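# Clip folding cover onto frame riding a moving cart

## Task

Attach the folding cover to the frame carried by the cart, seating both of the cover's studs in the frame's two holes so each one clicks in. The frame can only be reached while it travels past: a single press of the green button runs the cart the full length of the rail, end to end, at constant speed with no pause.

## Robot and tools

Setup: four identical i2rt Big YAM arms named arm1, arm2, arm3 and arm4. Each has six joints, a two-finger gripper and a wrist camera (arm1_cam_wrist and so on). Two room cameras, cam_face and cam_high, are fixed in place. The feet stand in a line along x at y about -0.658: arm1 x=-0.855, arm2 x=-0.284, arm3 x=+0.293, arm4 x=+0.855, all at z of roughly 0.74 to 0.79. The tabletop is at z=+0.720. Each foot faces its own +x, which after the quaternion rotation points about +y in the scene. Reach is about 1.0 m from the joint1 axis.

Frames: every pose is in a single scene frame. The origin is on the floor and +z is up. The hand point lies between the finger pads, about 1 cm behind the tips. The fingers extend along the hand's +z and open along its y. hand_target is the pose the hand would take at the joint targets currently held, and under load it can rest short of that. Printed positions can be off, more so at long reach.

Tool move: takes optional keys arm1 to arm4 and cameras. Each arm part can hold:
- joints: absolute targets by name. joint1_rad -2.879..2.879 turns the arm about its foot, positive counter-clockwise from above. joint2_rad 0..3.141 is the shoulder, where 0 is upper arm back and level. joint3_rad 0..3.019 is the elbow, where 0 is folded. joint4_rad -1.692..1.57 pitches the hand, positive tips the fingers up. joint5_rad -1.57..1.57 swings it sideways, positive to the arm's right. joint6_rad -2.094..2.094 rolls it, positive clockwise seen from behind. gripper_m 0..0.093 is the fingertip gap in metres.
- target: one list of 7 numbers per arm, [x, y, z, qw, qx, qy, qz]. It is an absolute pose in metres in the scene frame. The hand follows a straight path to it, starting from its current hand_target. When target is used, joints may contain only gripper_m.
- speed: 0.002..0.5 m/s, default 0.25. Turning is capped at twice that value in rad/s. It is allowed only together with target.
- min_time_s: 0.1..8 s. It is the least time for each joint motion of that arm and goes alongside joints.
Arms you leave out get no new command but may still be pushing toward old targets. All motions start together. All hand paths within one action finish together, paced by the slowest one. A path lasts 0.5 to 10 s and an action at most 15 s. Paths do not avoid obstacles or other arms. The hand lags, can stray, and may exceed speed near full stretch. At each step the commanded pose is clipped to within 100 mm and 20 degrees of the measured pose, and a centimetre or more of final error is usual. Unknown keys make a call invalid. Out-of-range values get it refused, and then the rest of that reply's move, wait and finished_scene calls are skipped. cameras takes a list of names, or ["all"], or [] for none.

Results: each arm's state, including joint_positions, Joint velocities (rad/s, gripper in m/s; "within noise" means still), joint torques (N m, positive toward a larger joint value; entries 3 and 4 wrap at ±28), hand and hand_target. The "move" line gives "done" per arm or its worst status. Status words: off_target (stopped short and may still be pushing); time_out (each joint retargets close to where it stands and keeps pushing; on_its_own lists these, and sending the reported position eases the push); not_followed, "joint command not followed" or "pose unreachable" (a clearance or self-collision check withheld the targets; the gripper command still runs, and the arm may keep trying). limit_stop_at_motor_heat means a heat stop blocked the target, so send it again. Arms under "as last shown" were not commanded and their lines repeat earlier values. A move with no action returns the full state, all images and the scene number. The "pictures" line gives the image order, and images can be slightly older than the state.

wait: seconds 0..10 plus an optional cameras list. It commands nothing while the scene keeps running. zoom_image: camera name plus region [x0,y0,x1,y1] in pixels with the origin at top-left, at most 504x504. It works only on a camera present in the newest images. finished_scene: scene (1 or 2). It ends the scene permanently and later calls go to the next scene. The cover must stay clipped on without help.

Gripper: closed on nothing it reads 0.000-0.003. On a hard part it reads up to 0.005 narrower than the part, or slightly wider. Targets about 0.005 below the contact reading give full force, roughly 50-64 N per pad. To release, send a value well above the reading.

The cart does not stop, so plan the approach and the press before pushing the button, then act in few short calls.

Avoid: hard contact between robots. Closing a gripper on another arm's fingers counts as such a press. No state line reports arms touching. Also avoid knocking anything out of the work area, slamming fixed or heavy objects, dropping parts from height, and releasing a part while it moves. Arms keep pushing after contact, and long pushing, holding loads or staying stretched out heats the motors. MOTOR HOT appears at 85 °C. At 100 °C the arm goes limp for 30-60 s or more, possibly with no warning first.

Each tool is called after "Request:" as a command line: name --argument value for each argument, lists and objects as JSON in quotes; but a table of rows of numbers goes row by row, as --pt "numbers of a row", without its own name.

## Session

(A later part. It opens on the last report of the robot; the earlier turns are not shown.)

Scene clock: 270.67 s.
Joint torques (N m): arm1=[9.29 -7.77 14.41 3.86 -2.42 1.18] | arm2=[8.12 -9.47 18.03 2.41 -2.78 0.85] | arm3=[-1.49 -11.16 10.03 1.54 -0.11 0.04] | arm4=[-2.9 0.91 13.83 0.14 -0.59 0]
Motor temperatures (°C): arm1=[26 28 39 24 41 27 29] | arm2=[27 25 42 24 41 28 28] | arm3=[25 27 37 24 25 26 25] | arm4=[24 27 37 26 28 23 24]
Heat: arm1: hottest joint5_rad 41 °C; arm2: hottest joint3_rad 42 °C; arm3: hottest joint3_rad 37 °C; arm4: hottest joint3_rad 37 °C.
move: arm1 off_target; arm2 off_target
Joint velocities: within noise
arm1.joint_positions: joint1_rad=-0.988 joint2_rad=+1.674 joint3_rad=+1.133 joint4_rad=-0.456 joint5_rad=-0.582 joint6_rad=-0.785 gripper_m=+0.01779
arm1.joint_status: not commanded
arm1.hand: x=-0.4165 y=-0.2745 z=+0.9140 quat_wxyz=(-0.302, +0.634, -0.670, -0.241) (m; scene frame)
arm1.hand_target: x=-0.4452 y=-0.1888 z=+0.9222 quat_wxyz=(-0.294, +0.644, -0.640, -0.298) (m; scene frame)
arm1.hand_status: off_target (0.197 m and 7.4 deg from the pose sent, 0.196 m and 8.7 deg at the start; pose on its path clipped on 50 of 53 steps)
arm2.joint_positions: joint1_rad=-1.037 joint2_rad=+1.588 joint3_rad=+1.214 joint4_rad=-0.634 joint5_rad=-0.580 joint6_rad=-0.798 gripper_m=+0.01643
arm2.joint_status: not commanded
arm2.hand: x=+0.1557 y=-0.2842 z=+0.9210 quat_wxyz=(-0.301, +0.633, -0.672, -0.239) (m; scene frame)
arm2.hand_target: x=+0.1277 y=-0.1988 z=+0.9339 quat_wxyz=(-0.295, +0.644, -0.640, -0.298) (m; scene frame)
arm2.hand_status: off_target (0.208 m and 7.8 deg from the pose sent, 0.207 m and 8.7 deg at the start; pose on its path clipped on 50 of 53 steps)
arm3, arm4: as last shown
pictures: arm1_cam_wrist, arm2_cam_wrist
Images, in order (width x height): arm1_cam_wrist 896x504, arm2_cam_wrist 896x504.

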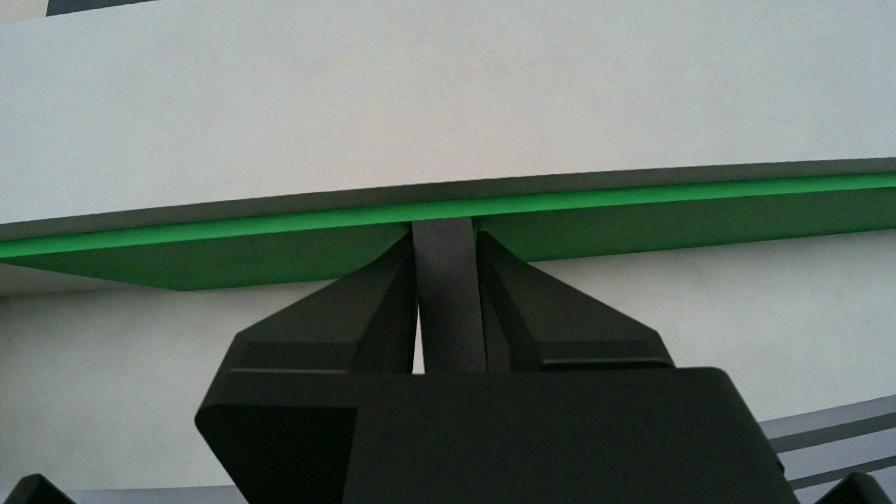

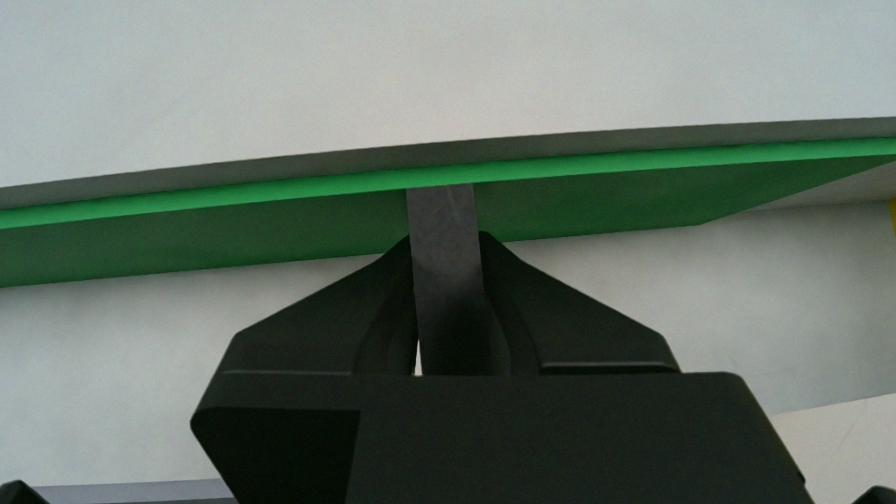

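Request:
move --arm1 '{"target":[-0.322,-0.273,0.92,-0.2988,0.6409,-0.6409,-0.2988],"speed":0.2}' --arm2 '{"target":[0.250,-0.280,0.938,-0.2988,0.6409,-0.6409,-0.2988],"speed":0.2}'

Request:
move --arm1 '{"joints":{"gripper_m":0.05}}' --arm2 '{"joints":{"gripper_m":0.05}}' --cameras '["arm1_cam_wrist"]'

Request:
move --arm1 '{"target":[-0.310,-0.39,0.94,-0.2988,0.6409,-0.6409,-0.2988],"speed":0.15}' --arm2 '{"target":[0.262,-0.39,0.94,-0.2988,0.6409,-0.6409,-0.2988],"speed":0.15}' --cameras '["arm1_cam_wrist","arm2_cam_wrist","cam_face"]'

Scene clock: 285.83 s.
Joint torques (N m): arm1=[-0.44 -17.32 9.59 0.09 -1.55 0.09] | arm2=[0.09 -20.72 13.12 -0.96 -1.36 0.14] | arm3=[-1.26 -10.93 10.19 1.59 -0.09 0.08] | arm4=[-2.9 0.91 13.82 0.14 -0.59 0]
Motor temperatures (°C): arm1=[26 29 39 24 43 28 29] | arm2=[27 26 42 24 41 28 28] | arm3=[25 27 37 24 25 26 25] | arm4=[24 27 37 26 28 23 24]
Heat: arm1: hottest joint5_rad 43 °C; arm2: hottest joint3_rad 42 °C; arm3: hottest joint3_rad 37 °C; arm4: hottest joint3_rad 37 °C.
move: arm1 off_target; arm2 off_target
Joint velocities: within noise
arm1.joint_positions: joint1_rad=-1.108 joint2_rad=+1.893 joint3_rad=+1.435 joint4_rad=-0.621 joint5_rad=-0.739 joint6_rad=-0.944 gripper_m=+0.01584
arm1.joint_status: not commanded
arm1.hand: x=-0.3194 y=-0.2813 z=+0.9156 quat_wxyz=(-0.309, +0.643, -0.642, -0.280) (m; scene frame)
arm1.hand_target: x=-0.3220 y=-0.2732 z=+0.9201 quat_wxyz=(-0.300, +0.640, -0.641, -0.298) (m; scene frame)
arm1.hand_status: off_target (0.010 m and 2.4 deg from the pose sent, 0.095 m and 7.4 deg at the start; pose on its path clipped on 8 of 49 steps)
arm2.joint_positions: joint1_rad=-1.158 joint2_rad=+1.827 joint3_rad=+1.528 joint4_rad=-0.807 joint5_rad=-0.741 joint6_rad=-0.979 gripper_m=+0.01506
arm2.joint_status: not commanded
arm2.hand: x=+0.2524 y=-0.2911 z=+0.9239 quat_wxyz=(-0.305, +0.647, -0.640, -0.280) (m; scene frame)
arm2.hand_target: x=+0.2497 y=-0.2804 z=+0.9381 quat_wxyz=(-0.300, +0.641, -0.641, -0.298) (m; scene frame)
arm2.hand_status: off_target (0.018 m and 2.3 deg from the pose sent, 0.096 m and 7.8 deg at the start; pose on its path clipped on 8 of 49 steps)
arm3, arm4: as last shown
pictures: none

Scene clock: 286.50 s.
Joint torques (N m): arm1=[-0.44 -17.14 9.61 1.28 -0.7 0.09] | arm2=[-0.09 -20.25 13.07 0.17 -0.42 0.03] | arm3=[-1.67 -11.81 10.17 1.35 -0.1 0.11] | arm4=[-2.9 0.91 13.83 0.14 -0.59 0]
Motor temperatures (°C): arm1=[26 29 39 24 43 28 29] | arm2=[27 26 42 24 41 28 28] | arm3=[25 27 37 24 25 26 25] | arm4=[24 27 37 26 28 23 24]
Heat: arm1: hottest joint5_rad 43 °C; arm2: hottest joint3_rad 42 °C; arm3: hottest joint3_rad 37 °C; arm4: hottest joint3_rad 37 °C.
move: arm1 done; arm2 done
Joint velocities: within noise
arm1.joint_positions: joint1_rad=-1.109 joint2_rad=+1.894 joint3_rad=+1.437 joint4_rad=-0.649 joint5_rad=-0.763 joint6_rad=-0.944 gripper_m=+0.04982
arm1.joint_status: all done
arm1.hand: x=-0.3256 y=-0.2812 z=+0.9157 quat_wxyz=(-0.299, +0.641, -0.642, -0.295) (m; scene frame)
arm1.hand_target: x=-0.3220 y=-0.2732 z=+0.9201 quat_wxyz=(-0.300, +0.641, -0.641, -0.298) (m; scene frame)
arm1.hand_status: not commanded
arm2.joint_positions: joint1_rad=-1.158 joint2_rad=+1.829 joint3_rad=+1.530 joint4_rad=-0.835 joint5_rad=-0.765 joint6_rad=-0.963 gripper_m=+0.04989
arm2.joint_status: all done
arm2.hand: x=+0.2461 y=-0.2906 z=+0.9238 quat_wxyz=(-0.293, +0.639, -0.646, -0.298) (m; scene frame)
arm2.hand_target: x=+0.2498 y=-0.2804 z=+0.9380 quat_wxyz=(-0.300, +0.641, -0.641, -0.298) (m; scene frame)
arm2.hand_status: not commanded
arm3.joint_positions: joint1_rad=-1.195 joint2_rad=+1.315 joint3_rad=+1.544 joint4_rad=-1.350 joint5_rad=-0.077 joint6_rad=+0.452 gripper_m=+0.09398
arm3.joint_status: not commanded
arm3.hand: x=+0.7325 y=-0.4893 z=+1.1274 quat_wxyz=(-0.193, -0.048, -0.972, -0.123) (m; scene frame)
arm3.hand_target: x=+0.7337 y=-0.4912 z=+1.1473 quat_wxyz=(-0.214, -0.049, -0.967, -0.131) (m; scene frame)
arm3.hand_status: not commanded
arm4.joint_positions: joint1_rad=-1.286 joint2_rad=+0.627 joint3_rad=+0.472 joint4_rad=-1.221 joint5_rad=-0.755 joint6_rad=-1.225 gripper_m=+0.00024
arm4.joint_status: not commanded
arm4.hand: x=+0.9915 y=-0.5007 z=+0.8989 quat_wxyz=(-0.252, +0.649, -0.660, -0.282) (m; scene frame)
arm4.hand_target: x=+1.0025 y=-0.4996 z=+0.9194 quat_wxyz=(-0.271, +0.653, -0.653, -0.270) (m; scene frame)
arm4.hand_status: not commanded
pictures: arm1_cam_wrist
Images, in order (width x height): arm1_cam_wrist 896x504.

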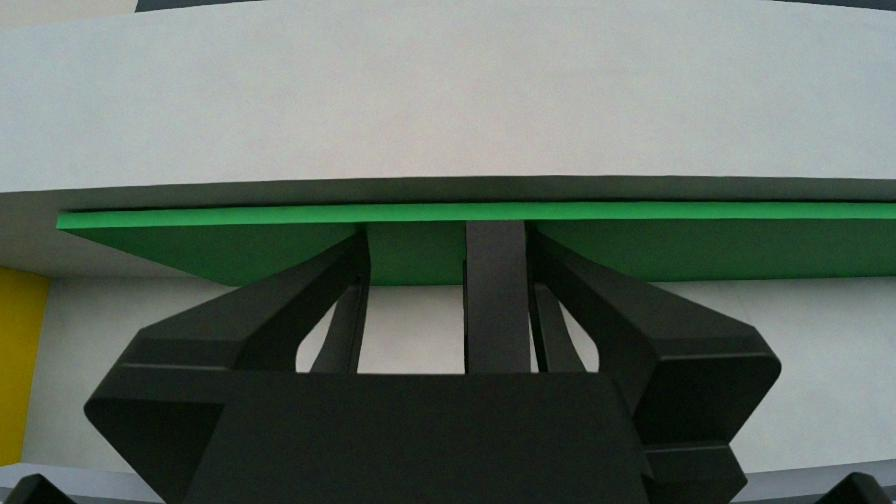

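Scene clock: 288.27 s.
Joint torques (N m): arm1=[-1.85 -18.32 8.1 0.94 -0.74 -0.17] | arm2=[-1.49 -22.07 10.21 -0.14 -0.51 -0.19] | arm3=[-0.67 -11.58 10.15 1.66 -0.09 0.05] | arm4=[-2.9 0.91 13.83 0.13 -0.59 0]
Motor temperatures (°C): arm1=[26 29 38 24 42 28 29] | arm2=[27 26 41 24 40 28 28] | arm3=[25 27 37 24 25 26 25] | arm4=[24 27 37 26 28 23 24]
Heat: arm1: hottest joint5_rad 42 °C; arm2: hottest joint3_rad 41 °C; arm3: hottest joint3_rad 37 °C; arm4: hottest joint3_rad 37 °C.
move: arm1 off_target; arm2 off_target
Joint velocities: within noise
arm1.joint_positions: joint1_rad=-1.296 joint2_rad=+1.860 joint3_rad=+1.437 joint4_rad=-0.885 joint5_rad=-0.838 joint6_rad=-1.189 gripper_m=+0.04993
arm1.joint_status: not commanded
arm1.hand: x=-0.3117 y=-0.3887 z=+0.9283 quat_wxyz=(-0.291, +0.636, -0.647, -0.304) (m; scene frame)
arm1.hand_target: x=-0.3101 y=-0.3899 z=+0.9401 quat_wxyz=(-0.299, +0.641, -0.641, -0.299) (m; scene frame)
arm1.hand_status: off_target (0.012 m and 1.4 deg from the pose sent, 0.113 m and 0.4 deg at the start)
arm2.joint_positions: joint1_rad=-1.327 joint2_rad=+1.819 joint3_rad=+1.530 joint4_rad=-1.023 joint5_rad=-0.832 joint6_rad=-1.191 gripper_m=+0.04998
arm2.joint_status: not commanded
arm2.hand: x=+0.2615 y=-0.3862 z=+0.9249 quat_wxyz=(-0.288, +0.637, -0.646, -0.305) (m; scene frame)
arm2.hand_target: x=+0.2620 y=-0.3899 z=+0.9399 quat_wxyz=(-0.299, +0.641, -0.641, -0.298) (m; scene frame)
arm2.hand_status: off_target (0.016 m and 1.6 deg from the pose sent, 0.102 m and 0.9 deg at the start)
arm3, arm4: as last shown
pictures: arm1_cam_wrist, arm2_cam_wrist, cam_face
Images, in order (width x height): arm1_cam_wrist 896x504, arm2_cam_wrist 896x504, cam_face 896x504.

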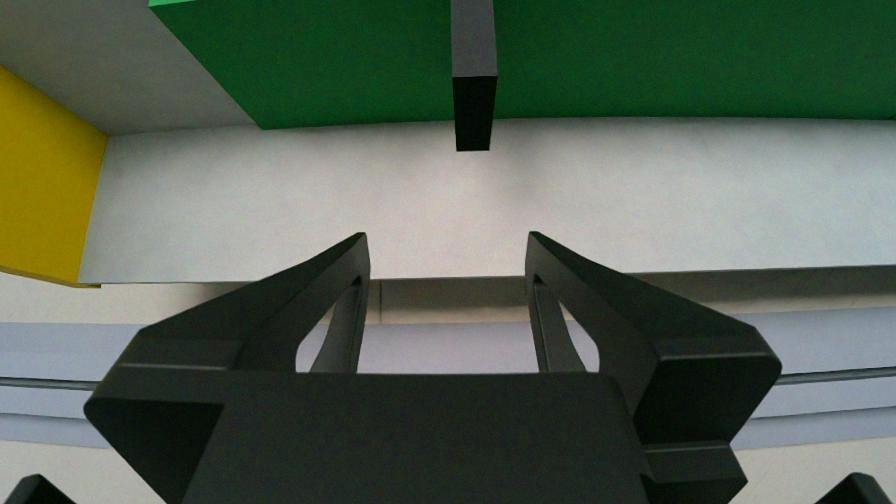

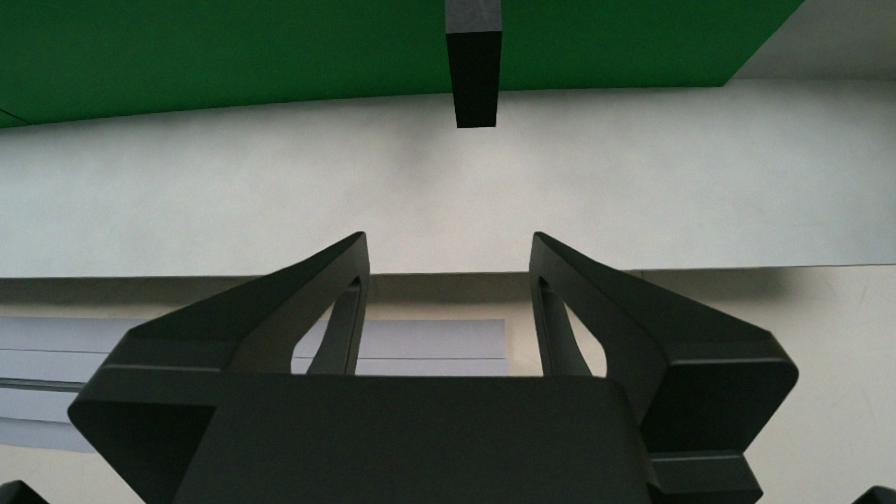

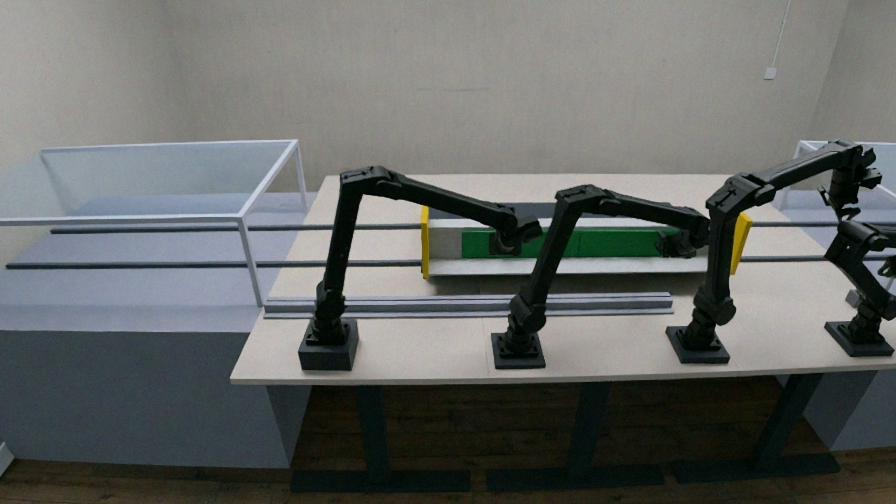

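Request:
move --arm1 '{"target":[-0.25,-0.38,1.06,-0.2988,0.6409,-0.6409,-0.2988],"speed":0.3,"joints":{"gripper_m":0.0}}' --arm2 '{"target":[0.32,-0.38,1.06,-0.2988,0.6409,-0.6409,-0.2988],"speed":0.3,"joints":{"gripper_m":0.0}}' --cameras '["arm1_cam_wrist","arm2_cam_wrist"]'

Request:
zoom_image --camera "arm1_cam_wrist" --region '[0, 60, 400, 260]'

Request:
zoom_image --camera "arm2_cam_wrist" --region '[392, 60, 896, 260]'

Scene clock: 297.37 s.
Joint torques (N m): arm1=[-2.02 -16.97 12.12 0.83 -0.66 -0.15] | arm2=[-1.79 -22.65 14.95 -0.14 -0.38 -0.22] | arm3=[-1.73 -11.52 10.04 1.78 -0.11 0.11] | arm4=[-2.84 0.91 13.83 0.14 -0.59 0]
Motor temperatures (°C): arm1=[26 29 38 24 37 27 28] | arm2=[27 27 41 24 35 28 27] | arm3=[25 27 37 24 25 26 25] | arm4=[24 27 38 26 28 23 24]
Heat: arm1: hottest joint3_rad 38 °C; arm2: hottest joint3_rad 41 °C; arm3: hottest joint3_rad 37 °C; arm4: hottest joint3_rad 38 °C.
move: arm1 off_target; arm2 off_target
Joint velocities: within noise
arm1.joint_positions: joint1_rad=-1.297 joint2_rad=+1.916 joint3_rad=+1.847 joint4_rad=-1.259 joint5_rad=-0.842 joint6_rad=-1.200 gripper_m=+0.00048
arm1.joint_status: all done
arm1.hand: x=-0.2655 y=-0.3772 z=+1.0480 quat_wxyz=(-0.285, +0.637, -0.647, -0.308) (m; scene frame)
arm1.hand_target: x=-0.2511 y=-0.3804 z=+1.0599 quat_wxyz=(-0.299, +0.641, -0.641, -0.299) (m; scene frame)
arm1.hand_status: off_target (0.020 m and 2.1 deg from the pose sent, 0.146 m and 1.4 deg at the start)
arm2.joint_positions: joint1_rad=-1.327 joint2_rad=+1.935 joint3_rad=+1.999 joint4_rad=-1.410 joint5_rad=-0.837 joint6_rad=-1.199 gripper_m=+0.00030
arm2.joint_status: all done
arm2.hand: x=+0.3082 y=-0.3745 z=+1.0366 quat_wxyz=(-0.277, +0.635, -0.649, -0.313) (m; scene frame)
arm2.hand_target: x=+0.3186 y=-0.3805 z=+1.0598 quat_wxyz=(-0.299, +0.641, -0.641, -0.298) (m; scene frame)
arm2.hand_status: off_target (0.027 m and 3.2 deg from the pose sent, 0.147 m and 1.6 deg at the start)
arm3, arm4: as last shown
pictures: arm1_cam_wrist, arm2_cam_wrist
Images, in order (width x height): arm1_cam_wrist 896x504, arm2_cam_wrist 896x504.

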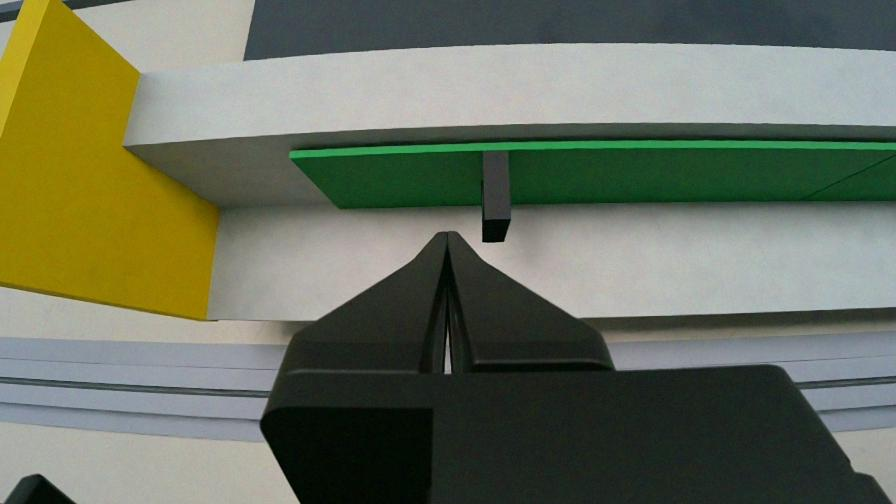

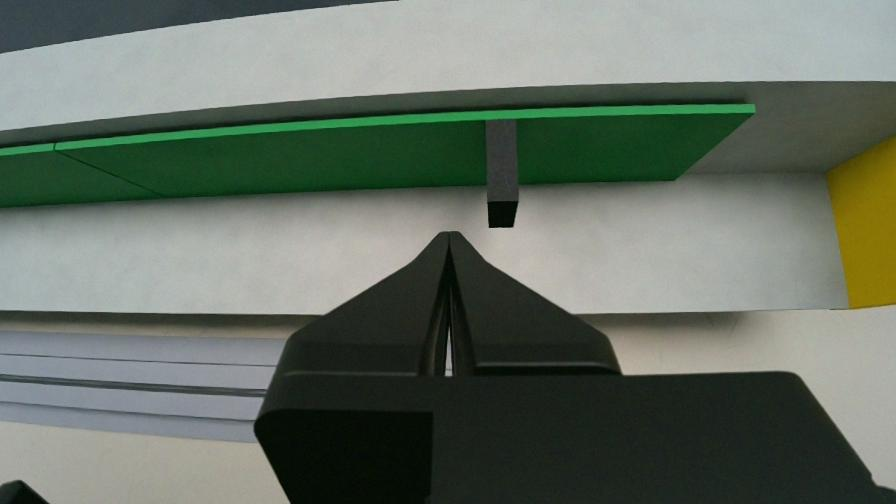

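Scaled by 1.260 from the camera's 896x504 image, which has a finer 1280x720 frame.

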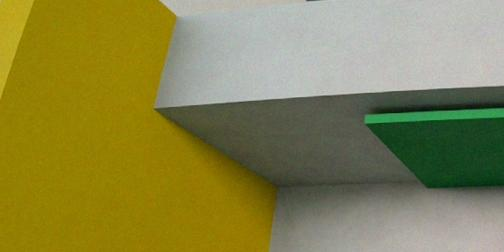

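Scaled by 1.000.

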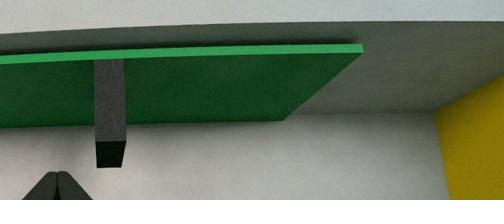

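Request:
finished_scene --scene 2

The scene is finished: the task was done.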